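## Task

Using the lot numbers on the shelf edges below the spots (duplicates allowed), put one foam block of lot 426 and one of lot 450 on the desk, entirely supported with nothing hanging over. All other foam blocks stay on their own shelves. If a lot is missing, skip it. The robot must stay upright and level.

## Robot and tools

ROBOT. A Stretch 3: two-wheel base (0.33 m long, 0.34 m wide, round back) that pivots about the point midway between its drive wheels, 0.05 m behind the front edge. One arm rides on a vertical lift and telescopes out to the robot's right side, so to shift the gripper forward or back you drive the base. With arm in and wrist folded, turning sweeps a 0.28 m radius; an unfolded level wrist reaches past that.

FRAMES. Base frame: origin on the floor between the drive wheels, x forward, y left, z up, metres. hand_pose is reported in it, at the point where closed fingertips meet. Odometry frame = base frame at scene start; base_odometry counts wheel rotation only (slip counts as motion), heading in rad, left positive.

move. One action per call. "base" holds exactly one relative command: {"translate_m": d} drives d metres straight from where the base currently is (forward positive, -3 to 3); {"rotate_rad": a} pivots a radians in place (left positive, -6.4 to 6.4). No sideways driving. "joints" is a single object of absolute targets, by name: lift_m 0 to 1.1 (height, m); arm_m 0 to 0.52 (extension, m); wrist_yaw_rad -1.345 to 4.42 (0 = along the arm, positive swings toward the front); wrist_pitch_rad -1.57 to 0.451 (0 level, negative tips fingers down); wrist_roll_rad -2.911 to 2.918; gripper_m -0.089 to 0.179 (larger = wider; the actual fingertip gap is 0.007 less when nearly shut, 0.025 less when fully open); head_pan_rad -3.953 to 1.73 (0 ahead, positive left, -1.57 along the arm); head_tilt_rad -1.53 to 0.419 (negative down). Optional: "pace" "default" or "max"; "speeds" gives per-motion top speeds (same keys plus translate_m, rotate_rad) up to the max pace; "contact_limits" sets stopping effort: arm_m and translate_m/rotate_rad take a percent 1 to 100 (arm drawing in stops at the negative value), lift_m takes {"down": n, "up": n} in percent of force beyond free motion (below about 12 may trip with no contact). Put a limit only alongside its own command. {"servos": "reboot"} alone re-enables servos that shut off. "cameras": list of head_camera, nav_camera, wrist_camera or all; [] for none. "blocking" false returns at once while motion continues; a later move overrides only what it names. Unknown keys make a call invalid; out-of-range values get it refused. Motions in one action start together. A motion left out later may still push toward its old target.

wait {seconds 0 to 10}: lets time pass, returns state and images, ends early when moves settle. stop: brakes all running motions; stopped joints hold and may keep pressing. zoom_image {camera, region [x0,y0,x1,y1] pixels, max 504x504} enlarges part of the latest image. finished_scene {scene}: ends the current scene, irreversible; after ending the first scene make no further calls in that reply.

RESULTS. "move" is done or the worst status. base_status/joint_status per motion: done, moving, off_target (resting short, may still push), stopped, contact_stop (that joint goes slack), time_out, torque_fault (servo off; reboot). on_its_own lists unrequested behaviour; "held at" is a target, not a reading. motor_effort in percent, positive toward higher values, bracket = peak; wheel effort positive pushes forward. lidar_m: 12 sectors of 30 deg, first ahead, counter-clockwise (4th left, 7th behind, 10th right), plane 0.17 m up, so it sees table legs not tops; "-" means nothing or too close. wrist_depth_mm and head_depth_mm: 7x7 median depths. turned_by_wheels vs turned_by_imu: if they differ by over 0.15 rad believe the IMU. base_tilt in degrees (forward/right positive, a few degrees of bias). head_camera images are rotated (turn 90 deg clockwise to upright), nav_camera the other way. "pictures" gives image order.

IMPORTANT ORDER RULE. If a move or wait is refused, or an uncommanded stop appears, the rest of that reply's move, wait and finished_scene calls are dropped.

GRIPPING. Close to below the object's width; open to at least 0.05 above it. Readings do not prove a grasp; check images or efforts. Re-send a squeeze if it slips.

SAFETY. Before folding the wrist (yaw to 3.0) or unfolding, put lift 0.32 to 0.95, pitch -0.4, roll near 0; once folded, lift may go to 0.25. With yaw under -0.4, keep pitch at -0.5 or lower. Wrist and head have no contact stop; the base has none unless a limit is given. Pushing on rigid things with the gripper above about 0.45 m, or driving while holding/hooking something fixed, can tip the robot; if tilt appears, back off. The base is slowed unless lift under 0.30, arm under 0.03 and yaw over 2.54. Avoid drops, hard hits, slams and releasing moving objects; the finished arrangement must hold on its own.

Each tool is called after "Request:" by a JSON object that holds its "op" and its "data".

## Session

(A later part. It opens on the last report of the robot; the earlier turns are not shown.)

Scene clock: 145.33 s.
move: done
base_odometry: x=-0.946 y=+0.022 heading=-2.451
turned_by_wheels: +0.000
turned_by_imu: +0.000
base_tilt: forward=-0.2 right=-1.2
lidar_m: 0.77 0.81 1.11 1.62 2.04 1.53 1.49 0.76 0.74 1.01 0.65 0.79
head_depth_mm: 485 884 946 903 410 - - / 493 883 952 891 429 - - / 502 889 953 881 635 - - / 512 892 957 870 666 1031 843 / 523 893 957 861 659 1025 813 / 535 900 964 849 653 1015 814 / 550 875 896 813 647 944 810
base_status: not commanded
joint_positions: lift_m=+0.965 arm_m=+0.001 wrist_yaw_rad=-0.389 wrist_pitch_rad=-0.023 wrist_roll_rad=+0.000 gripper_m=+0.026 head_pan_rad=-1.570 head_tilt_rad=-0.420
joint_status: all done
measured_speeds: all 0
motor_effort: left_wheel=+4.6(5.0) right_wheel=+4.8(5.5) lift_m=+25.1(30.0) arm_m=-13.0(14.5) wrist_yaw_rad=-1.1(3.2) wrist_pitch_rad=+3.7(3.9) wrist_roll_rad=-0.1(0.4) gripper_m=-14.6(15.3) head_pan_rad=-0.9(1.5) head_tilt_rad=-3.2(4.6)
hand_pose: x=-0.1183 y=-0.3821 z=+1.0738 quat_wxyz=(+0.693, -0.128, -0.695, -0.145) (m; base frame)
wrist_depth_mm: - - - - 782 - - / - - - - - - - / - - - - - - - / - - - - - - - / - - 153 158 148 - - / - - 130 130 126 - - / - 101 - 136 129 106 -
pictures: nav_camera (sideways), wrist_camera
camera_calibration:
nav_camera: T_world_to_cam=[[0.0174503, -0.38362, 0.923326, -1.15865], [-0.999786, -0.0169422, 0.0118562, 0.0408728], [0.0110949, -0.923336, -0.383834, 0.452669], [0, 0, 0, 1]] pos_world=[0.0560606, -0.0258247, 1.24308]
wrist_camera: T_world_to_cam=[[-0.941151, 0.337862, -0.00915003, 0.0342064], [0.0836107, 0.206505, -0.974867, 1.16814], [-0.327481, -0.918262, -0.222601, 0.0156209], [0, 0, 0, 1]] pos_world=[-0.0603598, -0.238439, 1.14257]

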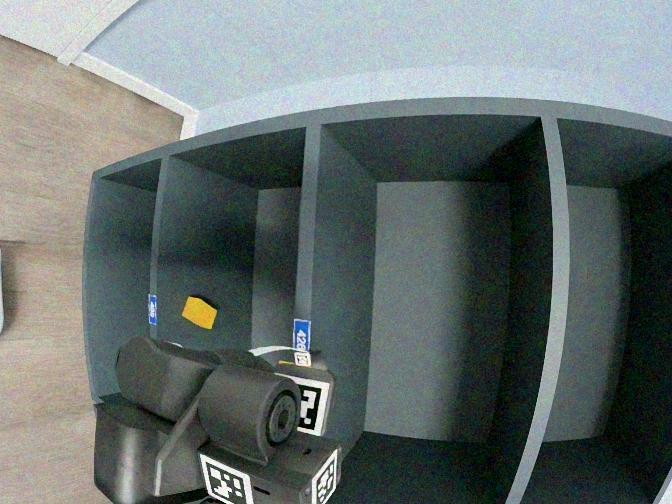

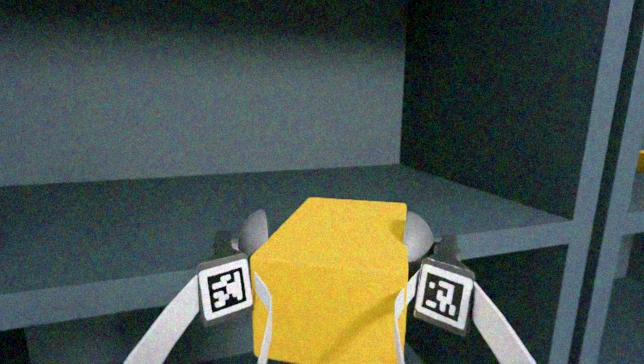

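Request:
{"op": "move", "data": {"base": {"rotate_rad": 1.862}, "joints": {"lift_m": 0.85}, "pace": "max", "cameras": []}}

Request:
{"op": "move", "data": {"base": {"translate_m": 1.37}, "pace": "max", "cameras": []}}

Request:
{"op": "move", "data": {"base": {"rotate_rad": -0.291}, "joints": {"lift_m": 0.74}, "pace": "max", "cameras": ["wrist_camera","head_camera","nav_camera"]}}

Scene clock: 166.80 s.
move: done
base_odometry: x=-0.946 y=+0.022 heading=-0.590
turned_by_wheels: +1.862
turned_by_imu: +1.832
base_tilt: forward=-0.4 right=-1.3
lidar_m: 2.74 1.68 1.49 1.49 0.85 1.01 0.65 0.67 0.77 0.78 0.93 1.11
head_depth_mm: 610 647 687 734 786 824 916 / 628 666 711 762 818 457 417 / 648 687 734 790 850 903 983 / 668 711 760 818 884 964 1061 / 689 735 788 849 927 1010 1114 / 708 761 819 888 966 1053 1168 / 733 786 846 920 1015 1125 1258
base_status: done
joint_positions: lift_m=+0.850 arm_m=+0.001 wrist_yaw_rad=-0.389 wrist_pitch_rad=-0.023 wrist_roll_rad=+0.000 gripper_m=+0.026 head_pan_rad=-1.570 head_tilt_rad=-0.420
joint_status: all done
measured_speeds: all 0
motor_effort: left_wheel=-7.5(13.4) right_wheel=+8.3(12.8) lift_m=+29.2(30.2) arm_m=-12.5(13.0) wrist_yaw_rad=-2.5(3.1) wrist_pitch_rad=+3.8(3.9) wrist_roll_rad=+0.3(0.4) gripper_m=-14.6(15.0) head_pan_rad=-2.4(2.6) head_tilt_rad=-2.1(4.0)
hand_pose: x=-0.1183 y=-0.3821 z=+0.9588 quat_wxyz=(+0.693, -0.128, -0.695, -0.145) (m; base frame)
wrist_depth_mm: - - - - - 496 - / - - - - - 513 - / - - - - - 523 - / - - - - 496 547 - / - - 153 158 148 554 - / - - 130 130 125 - - / - 101 - 135 129 106 -
pictures: none
No camera images: "cameras" was empty.

Scene clock: 181.50 s.
move: time_out
base_odometry: x=+0.193 y=-0.740 heading=-0.590
turned_by_wheels: +0.000
turned_by_imu: +0.000
base_tilt: forward=-0.2 right=-1.3
lidar_m: 2.43 1.21 1.07 1.08 1.28 1.85 2.00 1.36 0.75 0.64 0.93 2.42
head_depth_mm: 976 1027 1097 1175 1084 797 598 / 998 1061 1134 1213 1069 456 418 / 1035 1092 1168 1255 1061 786 644 / 1063 1128 1216 1303 1053 784 623 / 1097 1172 1259 1340 1043 779 619 / 1130 1203 1307 1380 1037 772 635 / 1177 1255 1355 1433 1025 768 669
base_status: translate_m time_out (by the wheels' count: +1.3707 of +1.3700)
joint_positions: lift_m=+0.850 arm_m=+0.001 wrist_yaw_rad=-0.389 wrist_pitch_rad=-0.023 wrist_roll_rad=+0.000 gripper_m=+0.026 head_pan_rad=-1.570 head_tilt_rad=-0.420
joint_status: not commanded
measured_speeds: all 0
motor_effort: left_wheel=-0.6(8.7) right_wheel=-0.7(13.6) lift_m=+25.0(29.5) arm_m=-6.3(12.9) wrist_yaw_rad=-2.1(3.3) wrist_pitch_rad=+3.8(3.9) wrist_roll_rad=-0.3(0.4) gripper_m=-14.2(15.2) head_pan_rad=-3.3(3.9) head_tilt_rad=-0.2(3.4)
hand_pose: x=-0.1183 y=-0.3821 z=+0.9588 quat_wxyz=(+0.693, -0.128, -0.695, -0.145) (m; base frame)
wrist_depth_mm: - - - - - - - / - - - - - - - / - - - - - - - / - - - - - - - / - - 155 157 148 - - / - - 129 130 126 - - / - 101 - 135 129 106 -
pictures: none
No camera images: "cameras" was empty.

not run: a stop that you did not command came earlier in this reply.

Request:
{"op": "move", "data": {"base": {"rotate_rad": -0.291}, "joints": {"lift_m": 0.75}, "pace": "max", "cameras": ["wrist_camera","head_camera"]}}

Request:
{"op": "move", "data": {"joints": {"arm_m": 0.24, "lift_m": 0.685}, "cameras": ["wrist_camera","head_camera"]}}

Request:
{"op": "move", "data": {"joints": {"lift_m": 0.645}, "speeds": {"lift_m": 0.03}, "cameras": ["wrist_camera"]}}

Scene clock: 191.37 s.
move: done
base_odometry: x=+0.193 y=-0.740 heading=-0.880
turned_by_wheels: -0.291
turned_by_imu: -0.286
base_tilt: forward=-0.2 right=-1.2
lidar_m: 2.43 1.48 1.11 1.07 1.12 1.57 1.86 1.65 0.75 0.78 0.64 1.26
head_depth_mm: 1009 1073 1152 1241 1310 796 616 / 1007 1073 1155 1243 1073 793 469 / 1010 1078 1154 1248 1060 786 575 / 1008 1079 1158 1255 1053 781 623 / 1012 1080 1157 1252 1041 776 618 / 1009 1078 1166 1256 1035 772 616 / 1017 1081 1162 1257 1026 770 615
base_status: done
joint_positions: lift_m=+0.750 arm_m=+0.001 wrist_yaw_rad=-0.389 wrist_pitch_rad=-0.023 wrist_roll_rad=+0.000 gripper_m=+0.026 head_pan_rad=-1.570 head_tilt_rad=-0.420
joint_status: all done
measured_speeds: all 0
motor_effort: left_wheel=+8.2(12.3) right_wheel=-9.3(13.0) lift_m=+27.2(27.5) arm_m=-5.2(6.1) wrist_yaw_rad=-1.0(2.6) wrist_pitch_rad=+3.7(3.9) wrist_roll_rad=+0.1(0.3) gripper_m=-15.0(15.1) head_pan_rad=-3.4(3.6) head_tilt_rad=+0.5(0.9)
hand_pose: x=-0.1183 y=-0.3821 z=+0.8588 quat_wxyz=(+0.693, -0.128, -0.695, -0.145) (m; base frame)
wrist_depth_mm: - - - - - - - / - - - - - - - / - - - - - - - / - - - - - - - / - - 153 158 162 - - / - - 130 130 126 - - / - 101 - 135 129 116 -
pictures: head_camera (sideways), wrist_camera
camera_calibration:
head_camera: T_world_to_cam=[[-0.0465083, 0.359117, -0.932133, 1.2288], [0.99751, -0.0328308, -0.0624187, 0.0747687], [-0.0530183, -0.932715, -0.356696, 0.42013], [0, 0, 0, 1]] pos_world=[0.00484122, -0.0469665, 1.29993]
wrist_camera: T_world_to_cam=[[-0.941151, 0.337862, -0.00915003, 0.0322391], [0.0836107, 0.206505, -0.974867, 0.95854], [-0.327481, -0.918262, -0.222601, -0.0322383], [0, 0, 0, 1]] pos_world=[-0.0603598, -0.238439, 0.927568]

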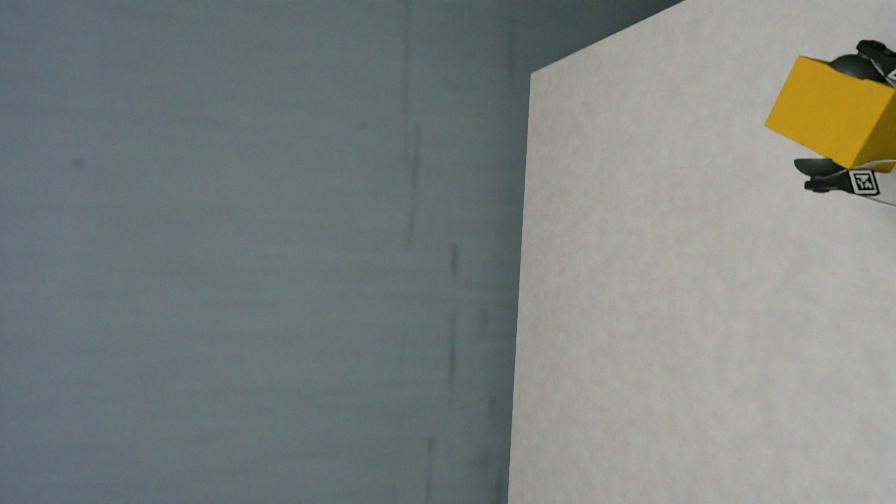

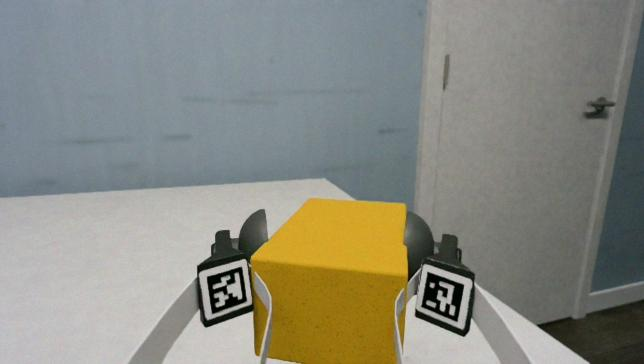

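Scene clock: 194.37 s.
move: done
base_odometry: x=+0.193 y=-0.740 heading=-0.880
turned_by_wheels: +0.000
turned_by_imu: +0.000
base_tilt: forward=-0.4 right=-1.3
lidar_m: 2.42 1.48 1.11 1.07 1.12 1.57 1.85 1.65 0.75 0.78 0.64 1.26
head_depth_mm: 1006 1073 1150 1239 1311 797 631 / 1006 1075 1153 1241 1066 765 448 / 1011 1077 1150 1244 1059 701 450 / 1014 1077 1153 1247 1050 779 467 / 1010 1083 1156 1251 1042 780 620 / 1015 1080 1158 1249 1034 770 616 / 1011 1079 1161 1257 1026 768 615
base_status: not commanded
joint_positions: lift_m=+0.685 arm_m=+0.240 wrist_yaw_rad=-0.389 wrist_pitch_rad=-0.023 wrist_roll_rad=+0.000 gripper_m=+0.026 head_pan_rad=-1.570 head_tilt_rad=-0.420
joint_status: all done
measured_speeds: all 0
motor_effort: left_wheel=+8.2(8.7) right_wheel=-9.3(10.1) lift_m=+24.6(26.9) arm_m=+13.2(14.5) wrist_yaw_rad=-2.4(3.1) wrist_pitch_rad=+3.8(3.9) wrist_roll_rad=-0.1(0.3) gripper_m=-14.6(15.0) head_pan_rad=-3.3(3.6) head_tilt_rad=-0.3(1.5)
hand_pose: x=-0.1183 y=-0.6215 z=+0.7938 quat_wxyz=(+0.693, -0.128, -0.695, -0.145) (m; base frame)
wrist_depth_mm: - - - - - - - / - - - - - - - / - - - - - - - / - - - - - - - / - - 153 157 148 - - / - - 130 130 125 - - / - 101 - 136 129 106 -
pictures: head_camera (sideways), wrist_camera
camera_calibration:
head_camera: T_world_to_cam=[[-0.0465083, 0.359117, -0.932133, 1.2288], [0.99751, -0.0328308, -0.0624187, 0.0747687], [-0.0530183, -0.932715, -0.356696, 0.42013], [0, 0, 0, 1]] pos_world=[0.00484122, -0.0469665, 1.29993]
wrist_camera: T_world_to_cam=[[-0.941151, 0.337862, -0.00915003, 0.112529], [0.0836107, 0.206505, -0.974867, 0.944611], [-0.327481, -0.918262, -0.222601, -0.266539], [0, 0, 0, 1]] pos_world=[-0.0603598, -0.477839, 0.862568]

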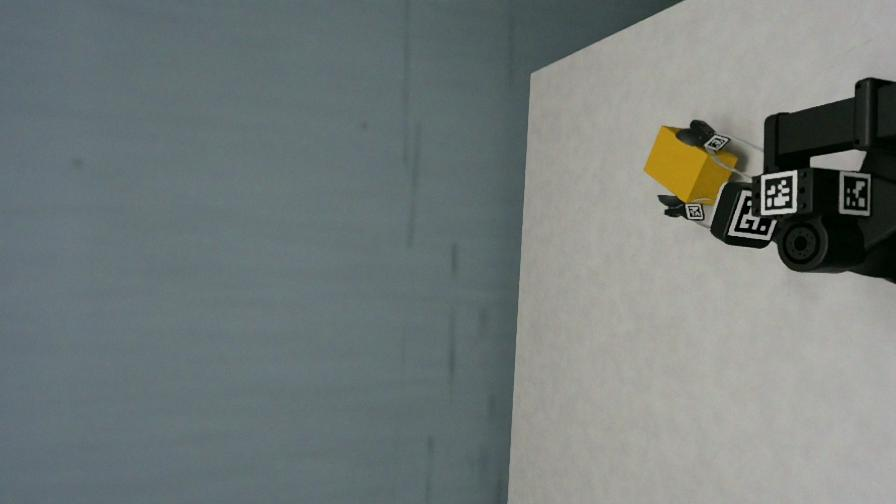

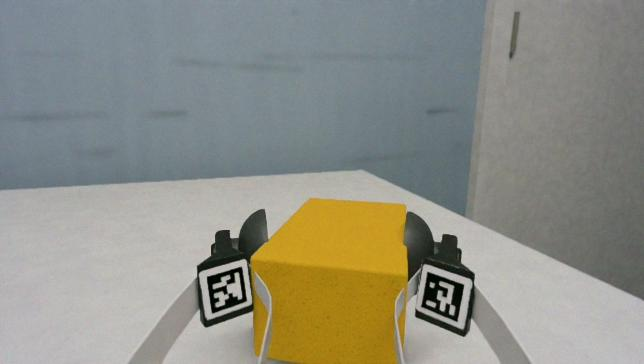

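Scene clock: 196.13 s.
move: done
base_odometry: x=+0.193 y=-0.740 heading=-0.881
turned_by_wheels: +0.000
turned_by_imu: +0.004
base_tilt: forward=-0.5 right=-1.4
lidar_m: 2.42 1.48 1.10 1.07 1.12 1.57 1.85 1.64 0.75 0.80 0.64 1.27
head_depth_mm: 1013 1075 1152 1243 1314 799 637 / 1012 1081 1151 1239 1074 793 615 / 1013 1079 1157 1241 1067 730 472 / 1013 1080 1160 1247 1059 786 495 / 1014 1084 1168 1252 1050 780 623 / 1018 1094 1167 1256 1043 776 620 / 1019 1085 1166 1261 1038 774 617
base_status: not commanded
joint_positions: lift_m=+0.645 arm_m=+0.240 wrist_yaw_rad=-0.389 wrist_pitch_rad=+0.039 wrist_roll_rad=-0.005 gripper_m=+0.026 head_pan_rad=-1.570 head_tilt_rad=-0.420
joint_status: all done
measured_speeds: all 0
on_its_own: lift_m is at rest, and its effort (-2.6) is outside its rest range (+3 to +55)
motor_effort: left_wheel=+3.1(8.7) right_wheel=-6.7(9.9) lift_m=-2.6(26.9) arm_m=+11.0(13.1) wrist_yaw_rad=-1.2(3.2) wrist_pitch_rad=-7.7(8.7) wrist_roll_rad=+1.7(1.9) gripper_m=-14.6(15.1) head_pan_rad=-2.4(3.3) head_tilt_rad=+0.1(1.5)
hand_pose: x=-0.1188 y=-0.6228 z=+0.7697 quat_wxyz=(+0.698, -0.149, -0.689, -0.124) (m; base frame)
wrist_depth_mm: - - - - - - - / - - - - - - - / - - - - - - - / - - - - - - - / - - 153 157 147 - - / - - 130 130 126 - - / - 101 - 135 129 107 -
pictures: wrist_camera
camera_calibration:
wrist_camera: T_world_to_cam=[[-0.94129, 0.337597, -0.00143676, 0.106085], [0.0560899, 0.152191, -0.986758, 0.893512], [-0.332908, -0.928906, -0.162191, -0.327046], [0, 0, 0, 1]] pos_world=[-0.0591365, -0.475593, 0.828789]

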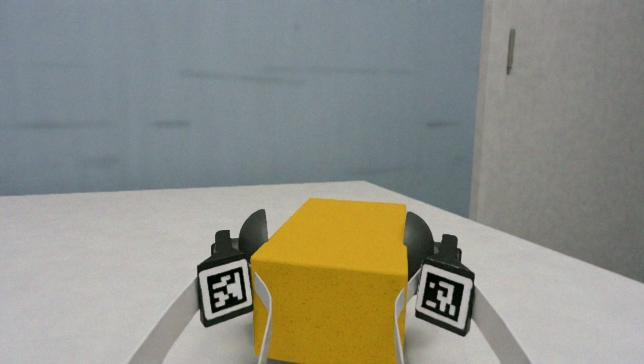

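Request:
{"op": "move", "data": {"joints": {"lift_m": 0.654}, "cameras": []}}

Request:
{"op": "move", "data": {"joints": {"gripper_m": 0.179}, "cameras": ["wrist_camera"]}}

Request:
{"op": "move", "data": {"joints": {"arm_m": 0.0, "head_pan_rad": 0.5}, "pace": "max", "cameras": ["wrist_camera"]}}

Scene clock: 202.20 s.
move: done
base_odometry: x=+0.193 y=-0.740 heading=-0.881
turned_by_wheels: +0.000
turned_by_imu: -0.001
base_tilt: forward=-0.3 right=-1.2
lidar_m: 2.42 1.48 1.11 1.07 1.12 1.57 1.85 1.64 0.75 0.79 0.64 1.26
head_depth_mm: 1004 1072 1148 1233 1313 795 633 / 1005 1078 1146 1241 1070 791 594 / 1009 1075 1150 1244 1060 717 463 / 1008 1079 1156 1250 1052 780 488 / 1012 1080 1161 1248 1039 775 619 / 1015 1082 1162 1251 1034 769 618 / 1019 1087 1166 1251 1027 768 616
base_status: not commanded
joint_positions: lift_m=+0.654 arm_m=+0.240 wrist_yaw_rad=-0.391 wrist_pitch_rad=-0.017 wrist_roll_rad=-0.003 gripper_m=+0.026 head_pan_rad=-1.570 head_tilt_rad=-0.420
joint_status: all done
measured_speeds: all 0
motor_effort: left_wheel=+0.4(3.4) right_wheel=-2.3(6.5) lift_m=+26.4(28.6) arm_m=+4.8(5.8) wrist_yaw_rad=+0.8(2.0) wrist_pitch_rad=+2.7(7.6) wrist_roll_rad=+0.5(1.7) gripper_m=-14.6(15.0) head_pan_rad=-2.7(3.1) head_tilt_rad=+1.3(2.0)
hand_pose: x=-0.1189 y=-0.6214 z=+0.7642 quat_wxyz=(+0.694, -0.131, -0.694, -0.144) (m; base frame)
wrist_depth_mm: - - - - - - - / - - - - - - - / - - - - - - - / - - - - - - - / - - 153 158 148 - - / - - 129 130 126 - - / - 101 - 135 128 106 -
pictures: none
No camera images: "cameras" was empty.

Scene clock: 204.27 s.
move: done
base_odometry: x=+0.193 y=-0.740 heading=-0.881
turned_by_wheels: +0.000
turned_by_imu: +0.000
base_tilt: forward=-0.3 right=-1.1
lidar_m: 2.42 1.48 1.11 1.07 1.13 1.57 1.85 1.64 0.75 0.79 0.64 1.26
head_depth_mm: 1008 1073 1146 1241 1303 796 631 / 1006 1073 1153 1240 1073 790 595 / 1005 1074 1147 1236 1060 729 465 / 1006 1075 1151 1249 1049 780 488 / 1008 1080 1158 1240 1042 777 619 / 1016 1077 1167 1249 1032 772 616 / 1013 1087 1163 1256 1029 770 615
base_status: not commanded
joint_positions: lift_m=+0.654 arm_m=+0.240 wrist_yaw_rad=-0.391 wrist_pitch_rad=-0.017 wrist_roll_rad=-0.003 gripper_m=+0.179 head_pan_rad=-1.570 head_tilt_rad=-0.420
joint_status: all done
measured_speeds: all 0
motor_effort: left_wheel=+0.3(1.1) right_wheel=-2.0(3.3) lift_m=+25.7(26.4) arm_m=+2.0(4.9) wrist_yaw_rad=+0.0(1.8) wrist_pitch_rad=+2.7(2.8) wrist_roll_rad=+0.8(1.1) gripper_m=+0.5(83.3) head_pan_rad=-2.6(3.2) head_tilt_rad=+2.1(2.6)
hand_pose: x=-0.1189 y=-0.6214 z=+0.7642 quat_wxyz=(+0.694, -0.131, -0.694, -0.144) (m; base frame)
wrist_depth_mm: - - - - - - - / - - - - - - - / - - - - - - - / - - - - - - - / - 143 - 167 181 - - / - 126 - 131 129 - - / - - - 132 126 - 105
pictures: wrist_camera
camera_calibration:
wrist_camera: T_world_to_cam=[[-0.940444, 0.339884, -0.00666759, 0.11113], [0.0800154, 0.202251, -0.976059, 0.91367], [-0.330399, -0.918462, -0.217402, -0.277719], [0, 0, 0, 1]] pos_world=[-0.0603541, -0.477637, 0.83216]

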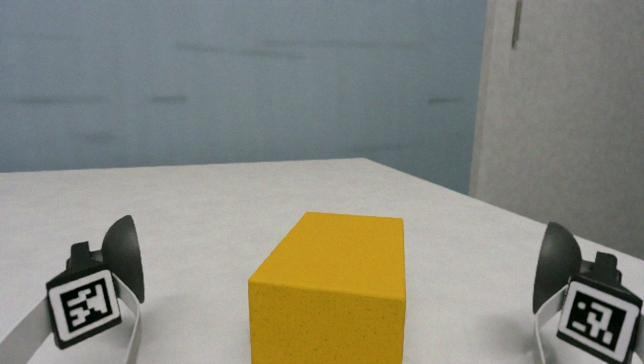

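Scene clock: 206.53 s.
move: done
base_odometry: x=+0.193 y=-0.740 heading=-0.881
turned_by_wheels: +0.000
turned_by_imu: +0.000
base_tilt: forward=-0.2 right=-1.2
lidar_m: 2.42 1.48 1.10 1.07 1.12 1.57 1.85 1.64 0.75 0.79 0.64 1.26
head_depth_mm: 2013 2119 2265 2366 2372 1758 1406 / 2132 2241 2368 2521 2354 1753 1383 / 2258 2338 2508 2725 2338 1733 1392 / 2361 2507 2678 2851 2320 1730 1383 / 2457 2626 2808 2884 2118 1735 1379 / 1330 1418 1488 1602 1693 1688 1373 / 1182 1238 1310 1372 1456 1549 1370
base_status: not commanded
joint_positions: lift_m=+0.654 arm_m=+0.001 wrist_yaw_rad=-0.391 wrist_pitch_rad=-0.017 wrist_roll_rad=-0.003 gripper_m=+0.179 head_pan_rad=+0.508 head_tilt_rad=-0.420
joint_status: all done
measured_speeds: translate_m=+0.000 rotate_rad=+0.000 lift_m=+0.000 arm_m=+0.000 wrist_yaw_rad=+0.000 wrist_pitch_rad=+0.000 wrist_roll_rad=+0.000 head_pan_rad=-0.024 head_tilt_rad=+0.000
motor_effort: left_wheel=+0.9(1.2) right_wheel=-2.7(3.2) lift_m=+29.4(29.4) arm_m=-12.0(13.9) wrist_yaw_rad=+1.4(1.7) wrist_pitch_rad=+2.7(2.8) wrist_roll_rad=+0.9(1.0) gripper_m=+0.6(1.1) head_pan_rad=-2.9(5.3) head_tilt_rad=+1.1(2.5)
hand_pose: x=-0.1189 y=-0.3820 z=+0.7642 quat_wxyz=(+0.694, -0.131, -0.694, -0.144) (m; base frame)
wrist_depth_mm: - - - - - - - / - - - - - - - / - - - - - - - / - - - - - - - / - 142 - - - - - / - 126 - - - - - / - - - - - - 105
pictures: wrist_camera
camera_calibration:
wrist_camera: T_world_to_cam=[[-0.940444, 0.339884, -0.00666759, 0.029762], [0.0800154, 0.202251, -0.976059, 0.865251], [-0.330399, -0.918462, -0.217402, -0.0578395], [0, 0, 0, 1]] pos_world=[-0.0603541, -0.238237, 0.83216]

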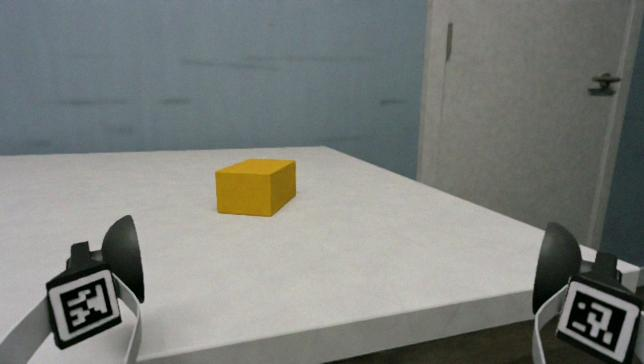

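Request:
{"op": "move", "data": {"joints": {"wrist_pitch_rad": -0.42, "lift_m": 0.78, "gripper_m": 0.03, "wrist_roll_rad": 0}, "pace": "max", "cameras": []}}

Request:
{"op": "move", "data": {"joints": {"wrist_yaw_rad": 3.0}, "base": {"rotate_rad": 0.375}, "pace": "max", "cameras": []}}

Request:
{"op": "move", "data": {"joints": {"lift_m": 0.28}, "pace": "max", "cameras": []}}

Request:
{"op": "move", "data": {"base": {"translate_m": 1.967}, "pace": "max", "cameras": ["nav_camera"]}}

Request:
{"op": "move", "data": {"base": {"rotate_rad": 1.195}, "pace": "max", "cameras": ["nav_camera"]}}

Scene clock: 238.57 s.
move: done
base_odometry: x=+0.193 y=-0.740 heading=-0.881
turned_by_wheels: +0.000
turned_by_imu: +0.000
base_tilt: forward=-0.4 right=-1.2
lidar_m: 2.42 1.48 1.10 1.07 1.12 1.57 1.85 1.65 0.75 0.79 0.64 1.26
head_depth_mm: 2012 2148 2236 2380 2384 1760 1405 / 2104 2242 2355 2512 2353 1749 1392 / 2249 2348 2515 2689 2325 1747 1389 / 2362 2520 2646 2859 2325 1721 1383 / 2462 2642 2778 3001 2201 1721 1375 / 1340 1415 1503 1605 1710 1717 1367 / 1196 1252 1324 1389 1480 1550 1370
base_status: not commanded
joint_positions: lift_m=+0.780 arm_m=+0.001 wrist_yaw_rad=-0.387 wrist_pitch_rad=-0.432 wrist_roll_rad=+0.005 gripper_m=+0.030 head_pan_rad=+0.500 head_tilt_rad=-0.420
joint_status: all done
measured_speeds: all 0
motor_effort: left_wheel=+0.8(1.1) right_wheel=-2.9(3.2) lift_m=+29.7(32.0) arm_m=-8.8(12.8) wrist_yaw_rad=-2.9(4.3) wrist_pitch_rad=+1.8(24.0) wrist_roll_rad=-2.0(19.1) gripper_m=+0.5(85.5) head_pan_rad=-3.1(3.6) head_tilt_rad=+2.9(3.8)
hand_pose: x=-0.1056 y=-0.3516 z=+0.7895 quat_wxyz=(+0.647, +0.015, -0.708, -0.282) (m; base frame)
wrist_depth_mm: - - - - - - - / - - - - - - - / - - - - - - - / - - - - - - - / - - - 148 153 - - / - - 127 146 128 - - / - - 917 929 898 935 929
pictures: none
No camera images: "cameras" was empty.

Scene clock: 240.57 s.
move: done
base_odometry: x=+0.193 y=-0.740 heading=-0.506
turned_by_wheels: +0.375
turned_by_imu: +0.368
base_tilt: forward=-0.3 right=-1.1
lidar_m: 1.75 1.16 1.07 1.08 1.37 1.86 1.94 1.31 0.75 0.64 0.94 2.42
head_depth_mm: 2375 2488 2607 2735 2388 1767 1393 / 1360 1479 1653 2887 2254 1749 1399 / 1247 1348 1460 1610 1785 1732 1382 / 1141 1228 1328 1444 1570 1664 1379 / 1058 1131 1209 1314 1420 1559 1372 / 986 1046 1119 1205 1290 1404 1371 / 929 978 1038 1105 1182 1273 1334
base_status: done
joint_positions: lift_m=+0.780 arm_m=+0.001 wrist_yaw_rad=+2.997 wrist_pitch_rad=-0.432 wrist_roll_rad=+0.005 gripper_m=+0.030 head_pan_rad=+0.500 head_tilt_rad=-0.420
joint_status: all done
measured_speeds: all 0
motor_effort: left_wheel=-7.9(13.2) right_wheel=+8.2(11.9) lift_m=+27.4(29.7) arm_m=-5.2(8.7) wrist_yaw_rad=+2.0(6.8) wrist_pitch_rad=+1.8(1.9) wrist_roll_rad=-1.8(2.2) gripper_m=+0.1(0.8) head_pan_rad=-3.0(3.6) head_tilt_rad=+2.6(3.4)
hand_pose: x=+0.0108 y=+0.0747 z=+0.7895 quat_wxyz=(+0.202, +0.701, +0.101, +0.676) (m; base frame)
wrist_depth_mm: - 138 - - - - - / - 149 - - - - - / - 162 - - - - - / - 185 - - - - - / - - 209 - - - - / - - 130 146 130 - - / 969 984 269 947 899 930 936
pictures: none
No camera images: "cameras" was empty.

Scene clock: 244.70 s.
move: done
base_odometry: x=+0.193 y=-0.740 heading=-0.506
turned_by_wheels: +0.000
turned_by_imu: +0.000
base_tilt: forward=-0.3 right=-1.2
lidar_m: 1.74 1.15 1.07 1.08 1.36 1.85 1.93 1.31 0.75 0.64 0.94 2.42
head_depth_mm: 2390 2504 2613 2731 2378 1761 1405 / 1361 1483 1655 2907 2264 1746 1401 / 1250 1341 1460 1615 1772 1741 1389 / 1151 1233 1325 1434 1577 1663 1384 / 1063 1136 1213 1300 1420 1548 1374 / 991 1045 1122 1208 1298 1409 1371 / 923 977 1032 1104 1180 1270 1325
base_status: not commanded
joint_positions: lift_m=+0.280 arm_m=+0.001 wrist_yaw_rad=+2.997 wrist_pitch_rad=-0.434 wrist_roll_rad=+0.005 gripper_m=+0.030 head_pan_rad=+0.500 head_tilt_rad=-0.420
joint_status: all done
measured_speeds: all 0
motor_effort: left_wheel=-8.3(8.5) right_wheel=+8.3(9.2) lift_m=+26.1(26.6) arm_m=-0.1(5.5) wrist_yaw_rad=+2.1(3.9) wrist_pitch_rad=+2.1(2.1) wrist_roll_rad=-2.0(2.1) gripper_m=+0.4(0.8) head_pan_rad=-3.1(3.7) head_tilt_rad=+3.1(3.9)
hand_pose: x=+0.0108 y=+0.0745 z=+0.2891 quat_wxyz=(+0.202, +0.701, +0.102, +0.676) (m; base frame)
wrist_depth_mm: - 138 - - - - - / - 148 - - - - 955 / 911 163 835 876 850 833 822 / 704 188 648 693 683 668 666 / 589 560 209 556 568 563 560 / 499 497 130 150 130 485 480 / 270 276 253 264 403 423 420
pictures: none
No camera images: "cameras" was empty.

Scene clock: 252.70 s.
move: done
base_odometry: x=+1.913 y=-1.694 heading=-0.506
turned_by_wheels: +0.000
turned_by_imu: +0.001
base_tilt: forward=-0.3 right=-1.3
lidar_m: 0.64 0.80 1.70 0.63 0.59 0.83 2.48 1.69 1.97 1.02 0.68 0.63
head_depth_mm: 601 627 654 684 718 756 796 / 661 691 724 763 805 853 903 / 734 773 813 862 916 979 1046 / 824 872 929 993 1069 1147 1247 / 943 1006 1079 1169 1262 1382 1369 / 1098 1192 1290 1415 1564 1633 1369 / 1317 1454 1600 1764 1915 1686 1368
base_status: done
joint_positions: lift_m=+0.280 arm_m=+0.001 wrist_yaw_rad=+2.998 wrist_pitch_rad=-0.434 wrist_roll_rad=+0.005 gripper_m=+0.030 head_pan_rad=+0.500 head_tilt_rad=-0.420
joint_status: not commanded
measured_speeds: all 0
motor_effort: left_wheel=+0.7(11.0) right_wheel=+5.9(16.4) lift_m=+24.6(29.6) arm_m=+10.1(10.4) wrist_yaw_rad=+2.9(3.1) wrist_pitch_rad=+2.1(2.2) wrist_roll_rad=-1.8(2.1) gripper_m=+0.0(0.8) head_pan_rad=-2.8(3.5) head_tilt_rad=+4.5(5.0)
hand_pose: x=+0.0107 y=+0.0745 z=+0.2891 quat_wxyz=(+0.202, +0.701, +0.102, +0.676) (m; base frame)
wrist_depth_mm: - 137 - - - - - / - 148 174 - - - - / - 162 192 862 852 842 825 / - 180 223 688 686 679 674 / 591 568 210 552 560 561 554 / 508 498 130 150 130 489 480 / 271 276 254 265 407 426 424
pictures: nav_camera (sideways)
camera_calibration:
nav_camera: T_world_to_cam=[[0.328221, 0.198759, 0.923453, -1.16078], [0.493213, -0.869827, 0.0119147, 0.0317124], [0.805613, 0.451548, -0.383526, 0.447506], [0, 0, 0, 1]] pos_world=[0.00483581, 0.0562292, 1.24318]

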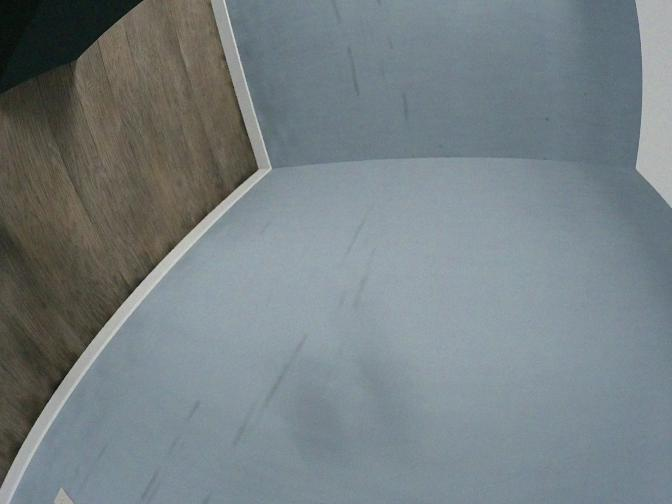

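Scene clock: 254.60 s.
move: done
base_odometry: x=+1.913 y=-1.694 heading=+0.688
turned_by_wheels: +1.195
turned_by_imu: +1.171
base_tilt: forward=-0.3 right=-1.2
lidar_m: 1.77 0.54 0.50 1.26 1.97 1.69 1.97 0.88 0.65 0.63 0.66 0.91
head_depth_mm: 1464 1536 1612 1730 1849 1763 1405 / 1526 1626 1712 1826 1939 1752 1395 / 1607 1716 1815 1947 2035 1740 1390 / 659 712 774 849 934 1625 1303 / 558 594 637 687 744 814 893 / 484 511 543 576 618 663 719 / 427 447 471 498 527 561 603
base_status: done
joint_positions: lift_m=+0.280 arm_m=+0.001 wrist_yaw_rad=+2.998 wrist_pitch_rad=-0.434 wrist_roll_rad=+0.005 gripper_m=+0.030 head_pan_rad=+0.500 head_tilt_rad=-0.420
joint_status: not commanded
measured_speeds: all 0
motor_effort: left_wheel=-6.7(14.6) right_wheel=+7.9(14.6) lift_m=+24.3(25.2) arm_m=+7.4(11.2) wrist_yaw_rad=+2.3(3.0) wrist_pitch_rad=+2.1(2.2) wrist_roll_rad=-2.0(2.2) gripper_m=+0.3(0.8) head_pan_rad=-3.2(3.3) head_tilt_rad=+4.5(4.9)
hand_pose: x=+0.0107 y=+0.0745 z=+0.2891 quat_wxyz=(+0.202, +0.701, +0.102, +0.676) (m; base frame)
wrist_depth_mm: - 138 - - - - - / - 148 - - - - - / 911 162 828 863 861 - - / 719 188 223 696 682 - - / 590 569 210 560 572 564 559 / 506 498 130 150 130 486 483 / 270 275 252 264 406 424 424
pictures: nav_camera (sideways)
camera_calibration:
nav_camera: T_world_to_cam=[[0.328221, 0.198759, 0.923453, -1.16078], [0.493213, -0.869827, 0.0119147, 0.0317124], [0.805613, 0.451548, -0.383526, 0.447506], [0, 0, 0, 1]] pos_world=[0.00483581, 0.0562292, 1.24318]

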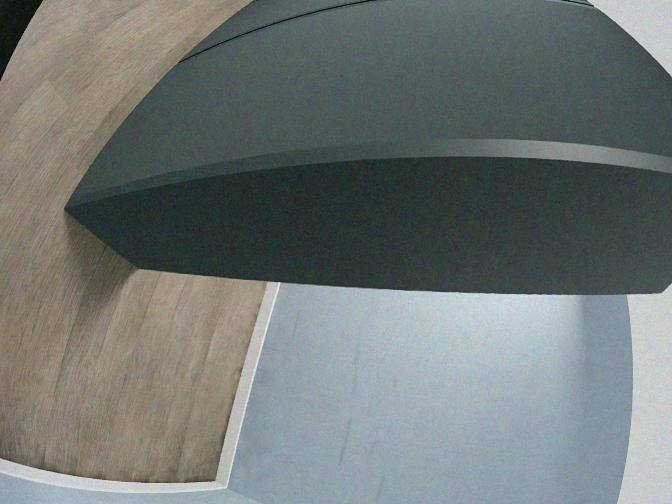

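Request:
{"op": "move", "data": {"base": {"translate_m": 1.33}, "joints": {"head_pan_rad": -2.45, "head_tilt_rad": -0.35}, "pace": "max", "cameras": []}}

Request:
{"op": "move", "data": {"base": {"rotate_rad": -1.571}, "pace": "max", "cameras": ["nav_camera","head_camera"]}}

Request:
{"op": "zoom_image", "data": {"camera": "head_camera", "region": [300, 250, 800, 504]}}

Request:
{"op": "zoom_image", "data": {"camera": "head_camera", "region": [300, 0, 800, 254]}}

Scene clock: 272.73 s.
move: done
base_odometry: x=+2.940 y=-0.849 heading=+0.688
turned_by_wheels: +0.000
turned_by_imu: +0.001
base_tilt: forward=-0.3 right=-1.2
lidar_m: 0.45 0.47 0.65 1.86 1.41 0.67 2.42 0.90 0.67 0.65 0.64 0.47
head_depth_mm: 1330 1467 1631 1853 2129 1908 1498 / 1114 1211 1328 1462 1624 1767 1489 / 959 1032 1116 1208 1325 1449 1436 / 843 902 955 1024 1112 1207 1305 / 753 792 844 890 956 1028 1106 / 679 713 750 797 841 893 953 / 620 647 677 711 751 790 839
base_status: done
joint_positions: lift_m=+0.280 arm_m=+0.001 wrist_yaw_rad=+2.998 wrist_pitch_rad=-0.434 wrist_roll_rad=+0.005 gripper_m=+0.030 head_pan_rad=-2.450 head_tilt_rad=-0.349
joint_status: all done
measured_speeds: all 0
motor_effort: left_wheel=+4.4(13.8) right_wheel=+3.3(13.9) lift_m=+26.8(27.1) arm_m=-11.5(12.6) wrist_yaw_rad=+2.2(3.0) wrist_pitch_rad=+2.1(2.2) wrist_roll_rad=-1.9(2.3) gripper_m=+0.3(1.0) head_pan_rad=+3.3(5.5) head_tilt_rad=+0.2(8.1)
hand_pose: x=+0.0107 y=+0.0745 z=+0.2891 quat_wxyz=(+0.202, +0.701, +0.102, +0.676) (m; base frame)
wrist_depth_mm: - 137 - - - - 498 / - 148 - - - - 505 / 815 163 838 867 863 755 509 / 713 189 224 689 686 673 512 / 589 567 209 554 564 559 520 / 505 498 130 150 130 487 479 / 270 275 254 264 405 425 425
pictures: none
No camera images: "cameras" was empty.

Scene clock: 274.87 s.
move: done
base_odometry: x=+2.940 y=-0.849 heading=-0.882
turned_by_wheels: -1.571
turned_by_imu: -1.541
base_tilt: forward=-0.3 right=-1.2
lidar_m: 0.64 0.62 0.47 0.45 0.47 0.66 2.02 1.37 0.67 2.26 0.89 0.66
head_depth_mm: 1135 1209 1905 2112 2163 1870 1501 / 1205 1239 1310 1353 1432 1552 1484 / 1308 1319 1425 1362 1504 1585 1416 / 1307 1044 1470 1039 1559 1170 1382 / 1159 1076 1307 1065 1406 1115 1263 / 1034 704 1161 884 706 756 819 / 550 588 633 684 743 812 894
base_status: done
joint_positions: lift_m=+0.280 arm_m=+0.001 wrist_yaw_rad=+2.998 wrist_pitch_rad=-0.434 wrist_roll_rad=+0.005 gripper_m=+0.030 head_pan_rad=-2.450 head_tilt_rad=-0.349
joint_status: not commanded
measured_speeds: all 0
motor_effort: left_wheel=+6.5(15.1) right_wheel=-8.7(14.4) lift_m=+26.7(27.4) arm_m=-12.0(13.0) wrist_yaw_rad=+1.3(2.8) wrist_pitch_rad=+2.1(2.1) wrist_roll_rad=-1.8(2.1) gripper_m=+0.3(1.3) head_pan_rad=+3.0(3.9) head_tilt_rad=-1.5(2.6)
hand_pose: x=+0.0107 y=+0.0745 z=+0.2891 quat_wxyz=(+0.202, +0.701, +0.102, +0.676) (m; base frame)
wrist_depth_mm: 438 138 450 458 468 477 490 / 477 149 489 501 511 523 535 / 520 163 520 533 544 - - / - 180 190 - - - 645 / 574 561 209 558 567 566 564 / 506 506 130 150 130 484 479 / 270 275 253 264 407 421 424
pictures: head_camera (sideways), nav_camera (sideways)
camera_calibration:
head_camera: T_world_to_cam=[[0.195095, 0.221721, -0.955394, 1.25766], [0.607107, -0.792359, -0.0599118, 0.0739586], [-0.770298, -0.568338, -0.289194, 0.336659], [0, 0, 0, 1]] pos_world=[-0.0309358, -0.0289121, 1.30335]
nav_camera: T_world_to_cam=[[-0.233101, -0.215184, 0.948346, -1.18978], [-0.649304, 0.760419, 0.0129452, 0.0372832], [-0.723926, -0.612747, -0.316974, 0.37018], [0, 0, 0, 1]] pos_world=[0.0148531, -0.0575447, 1.24517]

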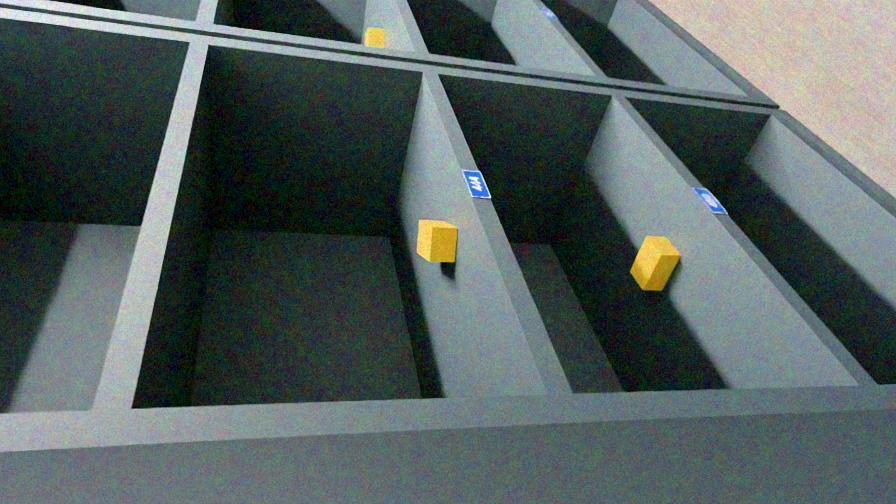

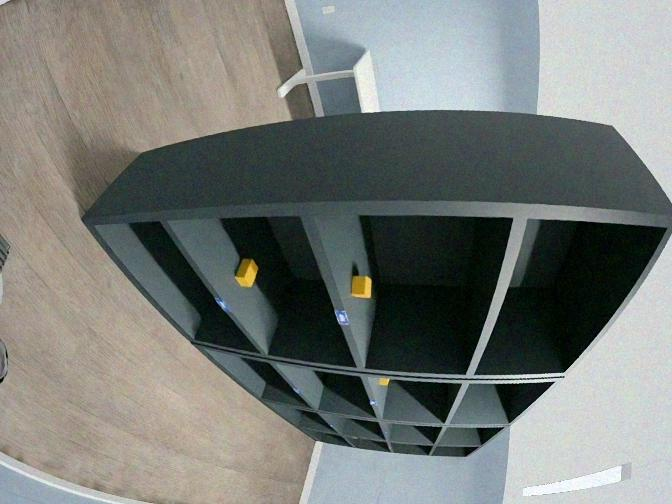

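Scaled by 1.008 from the camera's 896x504 image, which has a finer 1280x720 frame.

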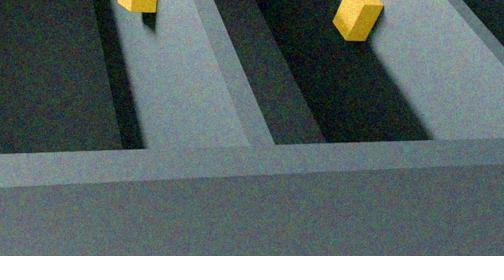

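Scaled by 1.008 from the camera's 896x504 image, which has a finer 1280x720 frame.

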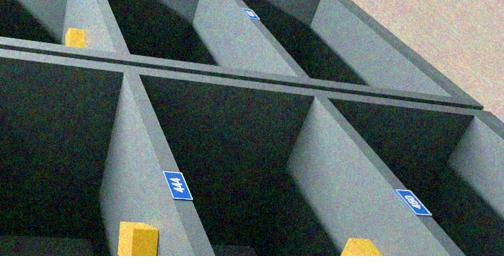

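Request:
{"op": "zoom_image", "data": {"camera": "head_camera", "region": [680, 170, 740, 230]}}

Request:
{"op": "zoom_image", "data": {"camera": "head_camera", "region": [530, 0, 570, 32]}}

Request:
{"op": "zoom_image", "data": {"camera": "head_camera", "region": [450, 160, 500, 210]}}

Scaled by 8.400 from the camera's 896x504 image, which has a finer 1280x720 frame.

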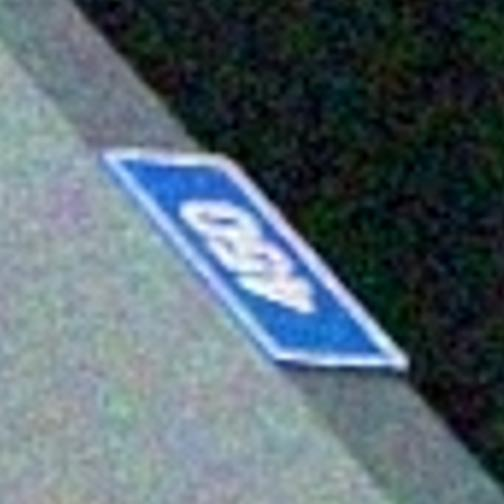

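Scaled by 12.600 from the camera's 896x504 image, which has a finer 1280x720 frame.

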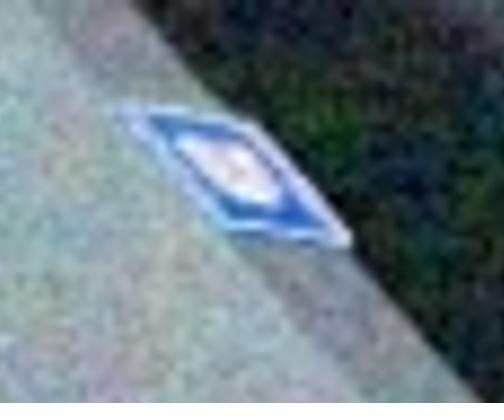

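Scaled by 10.080 from the camera's 896x504 image, which has a finer 1280x720 frame.

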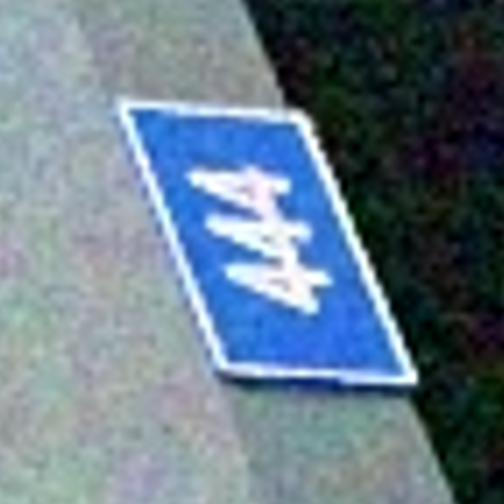

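Request:
{"op": "move", "data": {"base": {"rotate_rad": -0.07}, "pace": "max", "cameras": []}}

Request:
{"op": "move", "data": {"base": {"translate_m": -0.86}, "joints": {"head_pan_rad": -1.57, "head_tilt_rad": -0.55}, "pace": "max", "cameras": []}}

Request:
{"op": "move", "data": {"base": {"rotate_rad": 0.07}, "joints": {"lift_m": 0.48, "wrist_pitch_rad": -0.4}, "pace": "max", "cameras": ["head_camera"]}}

Request:
{"op": "move", "data": {"joints": {"wrist_yaw_rad": 0.0}, "pace": "max", "cameras": []}}

Request:
{"op": "move", "data": {"joints": {"wrist_pitch_rad": 0.0, "gripper_m": 0.179, "lift_m": 0.475}, "pace": "max", "cameras": ["wrist_camera", "head_camera"]}}

Scene clock: 307.07 s.
move: done
base_odometry: x=+2.940 y=-0.849 heading=-0.952
turned_by_wheels: -0.070
turned_by_imu: -0.068
base_tilt: forward=-0.4 right=-1.2
lidar_m: 0.64 0.66 0.48 0.45 0.47 0.62 1.56 1.37 0.67 2.93 0.95 0.68
head_depth_mm: 1652 1948 2065 2153 2273 1923 1482 / 1159 1228 1305 1403 1805 1800 1486 / 1241 1281 1366 1392 1490 1583 1435 / 1330 1359 1477 1190 1562 1215 1385 / 1254 1100 1408 1048 1479 1113 1341 / 1100 1129 1230 1046 1319 1103 924 / 557 571 603 639 682 732 793
base_status: done
joint_positions: lift_m=+0.280 arm_m=+0.001 wrist_yaw_rad=+2.998 wrist_pitch_rad=-0.434 wrist_roll_rad=+0.005 gripper_m=+0.030 head_pan_rad=-2.450 head_tilt_rad=-0.351
joint_status: not commanded
measured_speeds: all 0
motor_effort: left_wheel=+6.4(12.4) right_wheel=-8.3(13.5) lift_m=+27.6(28.3) arm_m=-10.7(11.6) wrist_yaw_rad=+2.0(2.5) wrist_pitch_rad=+2.1(2.1) wrist_roll_rad=-1.6(2.0) gripper_m=+0.1(0.7) head_pan_rad=+2.4(3.0) head_tilt_rad=-3.4(3.6)
hand_pose: x=+0.0107 y=+0.0745 z=+0.2891 quat_wxyz=(+0.202, +0.701, +0.102, +0.676) (m; base frame)
wrist_depth_mm: 417 138 446 461 481 499 514 / 456 148 479 506 525 535 - / 498 163 523 537 - - - / 532 185 189 - - 651 646 / 568 547 208 555 573 567 564 / 507 500 130 150 130 482 483 / 270 276 255 264 411 424 424
pictures: none
No camera images: "cameras" was empty.

Scene clock: 311.27 s.
move: done
base_odometry: x=+2.442 y=-0.149 heading=-0.952
turned_by_wheels: +0.000
turned_by_imu: +0.000
base_tilt: forward=-0.2 right=-1.3
lidar_m: 1.50 0.62 0.44 0.42 0.43 0.58 1.45 1.46 0.71 1.03 0.73 1.58
head_depth_mm: 859 923 932 704 966 895 1010 / 853 935 987 697 1163 915 1170 / 849 930 976 690 1162 911 1195 / 844 928 974 680 1157 904 1189 / 844 920 970 674 1142 903 1182 / 841 916 962 706 1141 897 1174 / 836 911 957 698 1130 890 1173
base_status: done
joint_positions: lift_m=+0.280 arm_m=+0.001 wrist_yaw_rad=+2.998 wrist_pitch_rad=-0.434 wrist_roll_rad=+0.005 gripper_m=+0.030 head_pan_rad=-1.570 head_tilt_rad=-0.550
joint_status: all done
measured_speeds: all 0
motor_effort: left_wheel=+0.2(13.9) right_wheel=-10.3(15.1) lift_m=+28.3(28.9) arm_m=-9.7(11.6) wrist_yaw_rad=+0.5(3.0) wrist_pitch_rad=+2.1(2.2) wrist_roll_rad=-1.8(2.1) gripper_m=+0.3(0.9) head_pan_rad=-3.0(4.8) head_tilt_rad=+4.7(7.7)
hand_pose: x=+0.0107 y=+0.0745 z=+0.2891 quat_wxyz=(+0.202, +0.701, +0.102, +0.676) (m; base frame)
wrist_depth_mm: 393 138 417 430 449 462 482 / 427 148 446 474 485 509 529 / 466 163 490 522 530 547 - / 510 189 217 - - - 636 / 542 547 206 160 569 561 555 / 508 501 130 150 130 487 478 / 270 276 254 264 407 425 420
pictures: none
No camera images: "cameras" was empty.

Scene clock: 313.40 s.
move: done
base_odometry: x=+2.442 y=-0.149 heading=-0.882
turned_by_wheels: +0.070
turned_by_imu: +0.069
base_tilt: forward=-0.3 right=-1.3
lidar_m: 1.47 0.58 0.43 0.42 0.44 0.62 1.88 1.43 0.71 1.04 0.73 1.54
head_depth_mm: 842 917 982 706 1092 925 1055 / 845 919 982 697 1172 917 1201 / 846 920 972 689 1168 912 1195 / 847 923 972 678 1163 904 1190 / 852 923 979 712 1147 899 1184 / 852 926 975 707 1140 901 1179 / 854 931 984 702 1117 893 1172
base_status: done
joint_positions: lift_m=+0.480 arm_m=+0.001 wrist_yaw_rad=+2.998 wrist_pitch_rad=-0.420 wrist_roll_rad=+0.005 gripper_m=+0.030 head_pan_rad=-1.570 head_tilt_rad=-0.549
joint_status: all done
measured_speeds: all 0
motor_effort: left_wheel=-6.2(11.9) right_wheel=+7.5(10.3) lift_m=+26.4(32.5) arm_m=-10.0(10.4) wrist_yaw_rad=+2.6(2.6) wrist_pitch_rad=+3.2(5.2) wrist_roll_rad=-1.8(2.0) gripper_m=+0.7(1.0) head_pan_rad=-3.1(3.8) head_tilt_rad=+2.4(4.2)
hand_pose: x=+0.0109 y=+0.0763 z=+0.4923 quat_wxyz=(+0.197, +0.702, +0.097, +0.678) (m; base frame)
wrist_depth_mm: 405 137 422 428 438 440 453 / 440 148 453 460 475 475 496 / 488 162 492 509 522 525 526 / 528 184 190 - - - - / - - 203 148 154 - - / - - 129 146 127 701 710 / 657 648 262 640 604 638 640
pictures: head_camera (sideways)
camera_calibration:
head_camera: T_world_to_cam=[[-0.0466084, 0.476096, -0.878157, 1.15842], [0.997505, -0.0244772, -0.0662132, 0.0797004], [-0.0530187, -0.879053, -0.473767, 0.572448], [0, 0, 0, 1]] pos_world=[0.00484092, -0.0463551, 1.29376]

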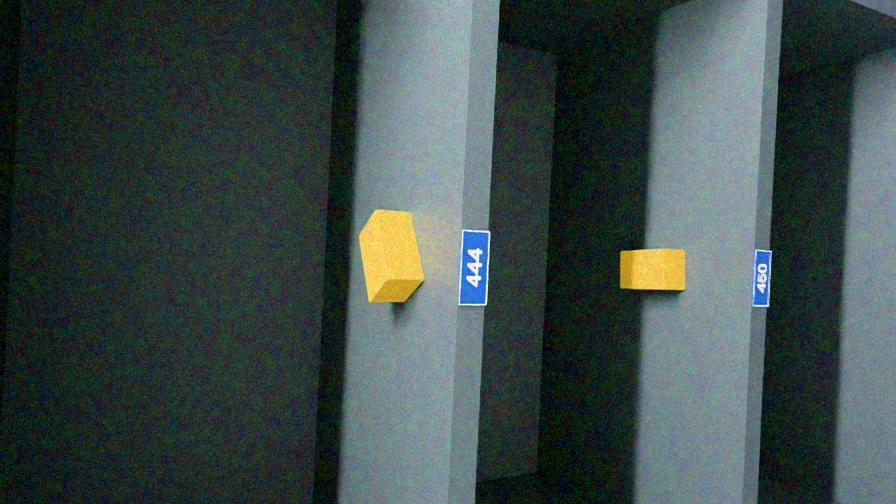

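Scene clock: 315.23 s.
move: done
base_odometry: x=+2.442 y=-0.149 heading=-0.882
turned_by_wheels: +0.000
turned_by_imu: +0.000
base_tilt: forward=-0.4 right=-1.2
lidar_m: 1.46 0.58 0.43 0.42 0.44 0.62 1.88 1.43 0.71 1.04 0.73 1.54
head_depth_mm: 841 915 975 705 1097 927 1060 / 844 919 981 697 1175 919 1197 / 845 923 973 690 1162 915 1196 / 849 923 972 681 1154 906 1194 / 849 925 974 713 1145 903 1184 / 851 926 975 708 1134 891 1181 / 851 927 983 699 1114 895 1178
base_status: not commanded
joint_positions: lift_m=+0.480 arm_m=+0.001 wrist_yaw_rad=+0.003 wrist_pitch_rad=-0.420 wrist_roll_rad=+0.005 gripper_m=+0.030 head_pan_rad=-1.570 head_tilt_rad=-0.549
joint_status: all done
measured_speeds: all 0
motor_effort: left_wheel=-6.4(6.8) right_wheel=+7.7(8.9) lift_m=+23.4(26.7) arm_m=-8.9(9.8) wrist_yaw_rad=-3.6(8.0) wrist_pitch_rad=+3.2(3.4) wrist_roll_rad=-1.7(2.1) gripper_m=+0.1(0.9) head_pan_rad=-3.0(3.6) head_tilt_rad=+2.1(2.8)
hand_pose: x=-0.0209 y=-0.3697 z=+0.4923 quat_wxyz=(+0.690, +0.148, -0.693, -0.147) (m; base frame)
wrist_depth_mm: - - - - 318 317 309 / - - - - 324 320 313 / - - - - - 821 - / - - - - - - - / - 755 - 148 152 757 - / 723 - 127 145 127 - - / 653 - 128 614 130 - 577
pictures: none
No camera images: "cameras" was empty.

Scene clock: 317.27 s.
move: done
base_odometry: x=+2.442 y=-0.149 heading=-0.882
turned_by_wheels: +0.000
turned_by_imu: +0.000
base_tilt: forward=-0.4 right=-1.3
lidar_m: 1.46 0.58 0.43 0.42 0.44 0.62 1.88 1.42 0.71 1.04 0.73 1.54
head_depth_mm: 841 915 978 706 1095 923 1060 / 841 919 982 697 1175 921 1201 / 844 921 976 689 1160 915 1202 / 848 923 974 677 1160 908 1186 / 845 929 975 713 1148 900 1181 / 851 927 980 707 1137 895 1175 / 856 931 982 701 1119 894 1176
base_status: not commanded
joint_positions: lift_m=+0.475 arm_m=+0.001 wrist_yaw_rad=+0.003 wrist_pitch_rad=-0.024 wrist_roll_rad=+0.005 gripper_m=+0.179 head_pan_rad=-1.570 head_tilt_rad=-0.549
joint_status: all done
measured_speeds: all 0
motor_effort: left_wheel=-6.6(6.6) right_wheel=+8.0(8.6) lift_m=+29.5(29.9) arm_m=-8.5(9.6) wrist_yaw_rad=-2.4(4.6) wrist_pitch_rad=+4.1(6.0) wrist_roll_rad=-1.8(2.1) gripper_m=+0.2(83.8) head_pan_rad=-2.9(3.6) head_tilt_rad=+0.9(2.0)
hand_pose: x=-0.0207 y=-0.4011 z=+0.5834 quat_wxyz=(+0.706, +0.010, -0.709, -0.008) (m; base frame)
wrist_depth_mm: - - - - - 689 - / - - - - - - - / - - - - - 740 - / - - - - - - - / - 143 - - - - - / - 126 - - - - - / - 812 - - - - 105
pictures: head_camera (sideways), wrist_camera
camera_calibration:
head_camera: T_world_to_cam=[[-0.0466084, 0.476096, -0.878157, 1.15842], [0.997505, -0.0244772, -0.0662132, 0.0797004], [-0.0530187, -0.879053, -0.473767, 0.572448], [0, 0, 0, 1]] pos_world=[0.00484092, -0.0463551, 1.29376]
wrist_camera: T_world_to_cam=[[-0.998799, -0.0467495, -0.0146462, -0.0242319], [0.00378455, 0.224439, -0.974481, 0.691108], [0.0488436, -0.973366, -0.223992, -0.0926147], [0, 0, 0, 1]] pos_world=[-0.0222947, -0.246392, 0.652372]

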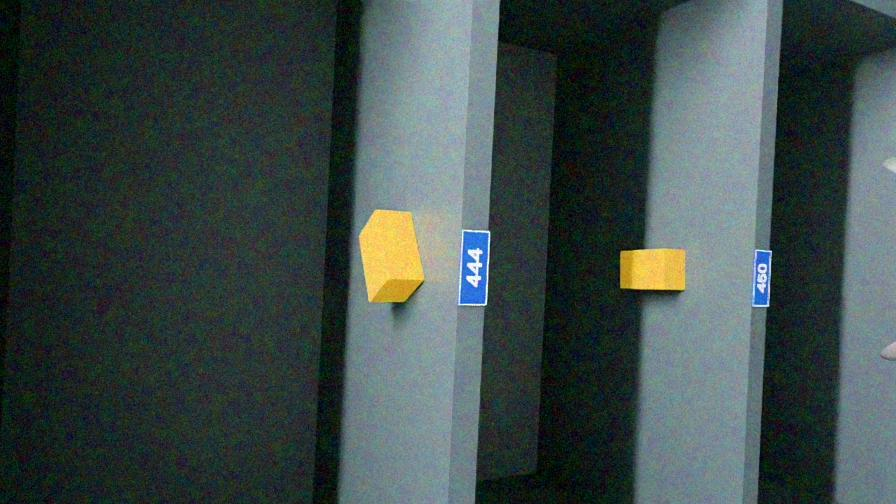

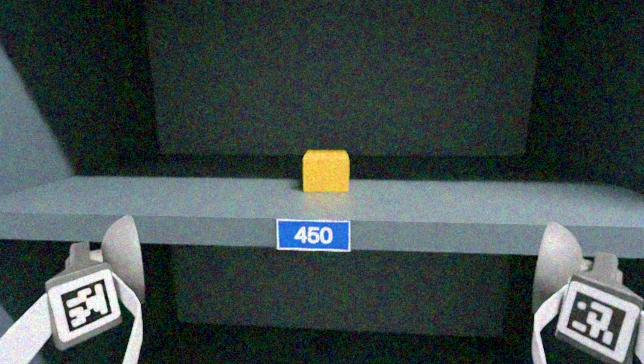

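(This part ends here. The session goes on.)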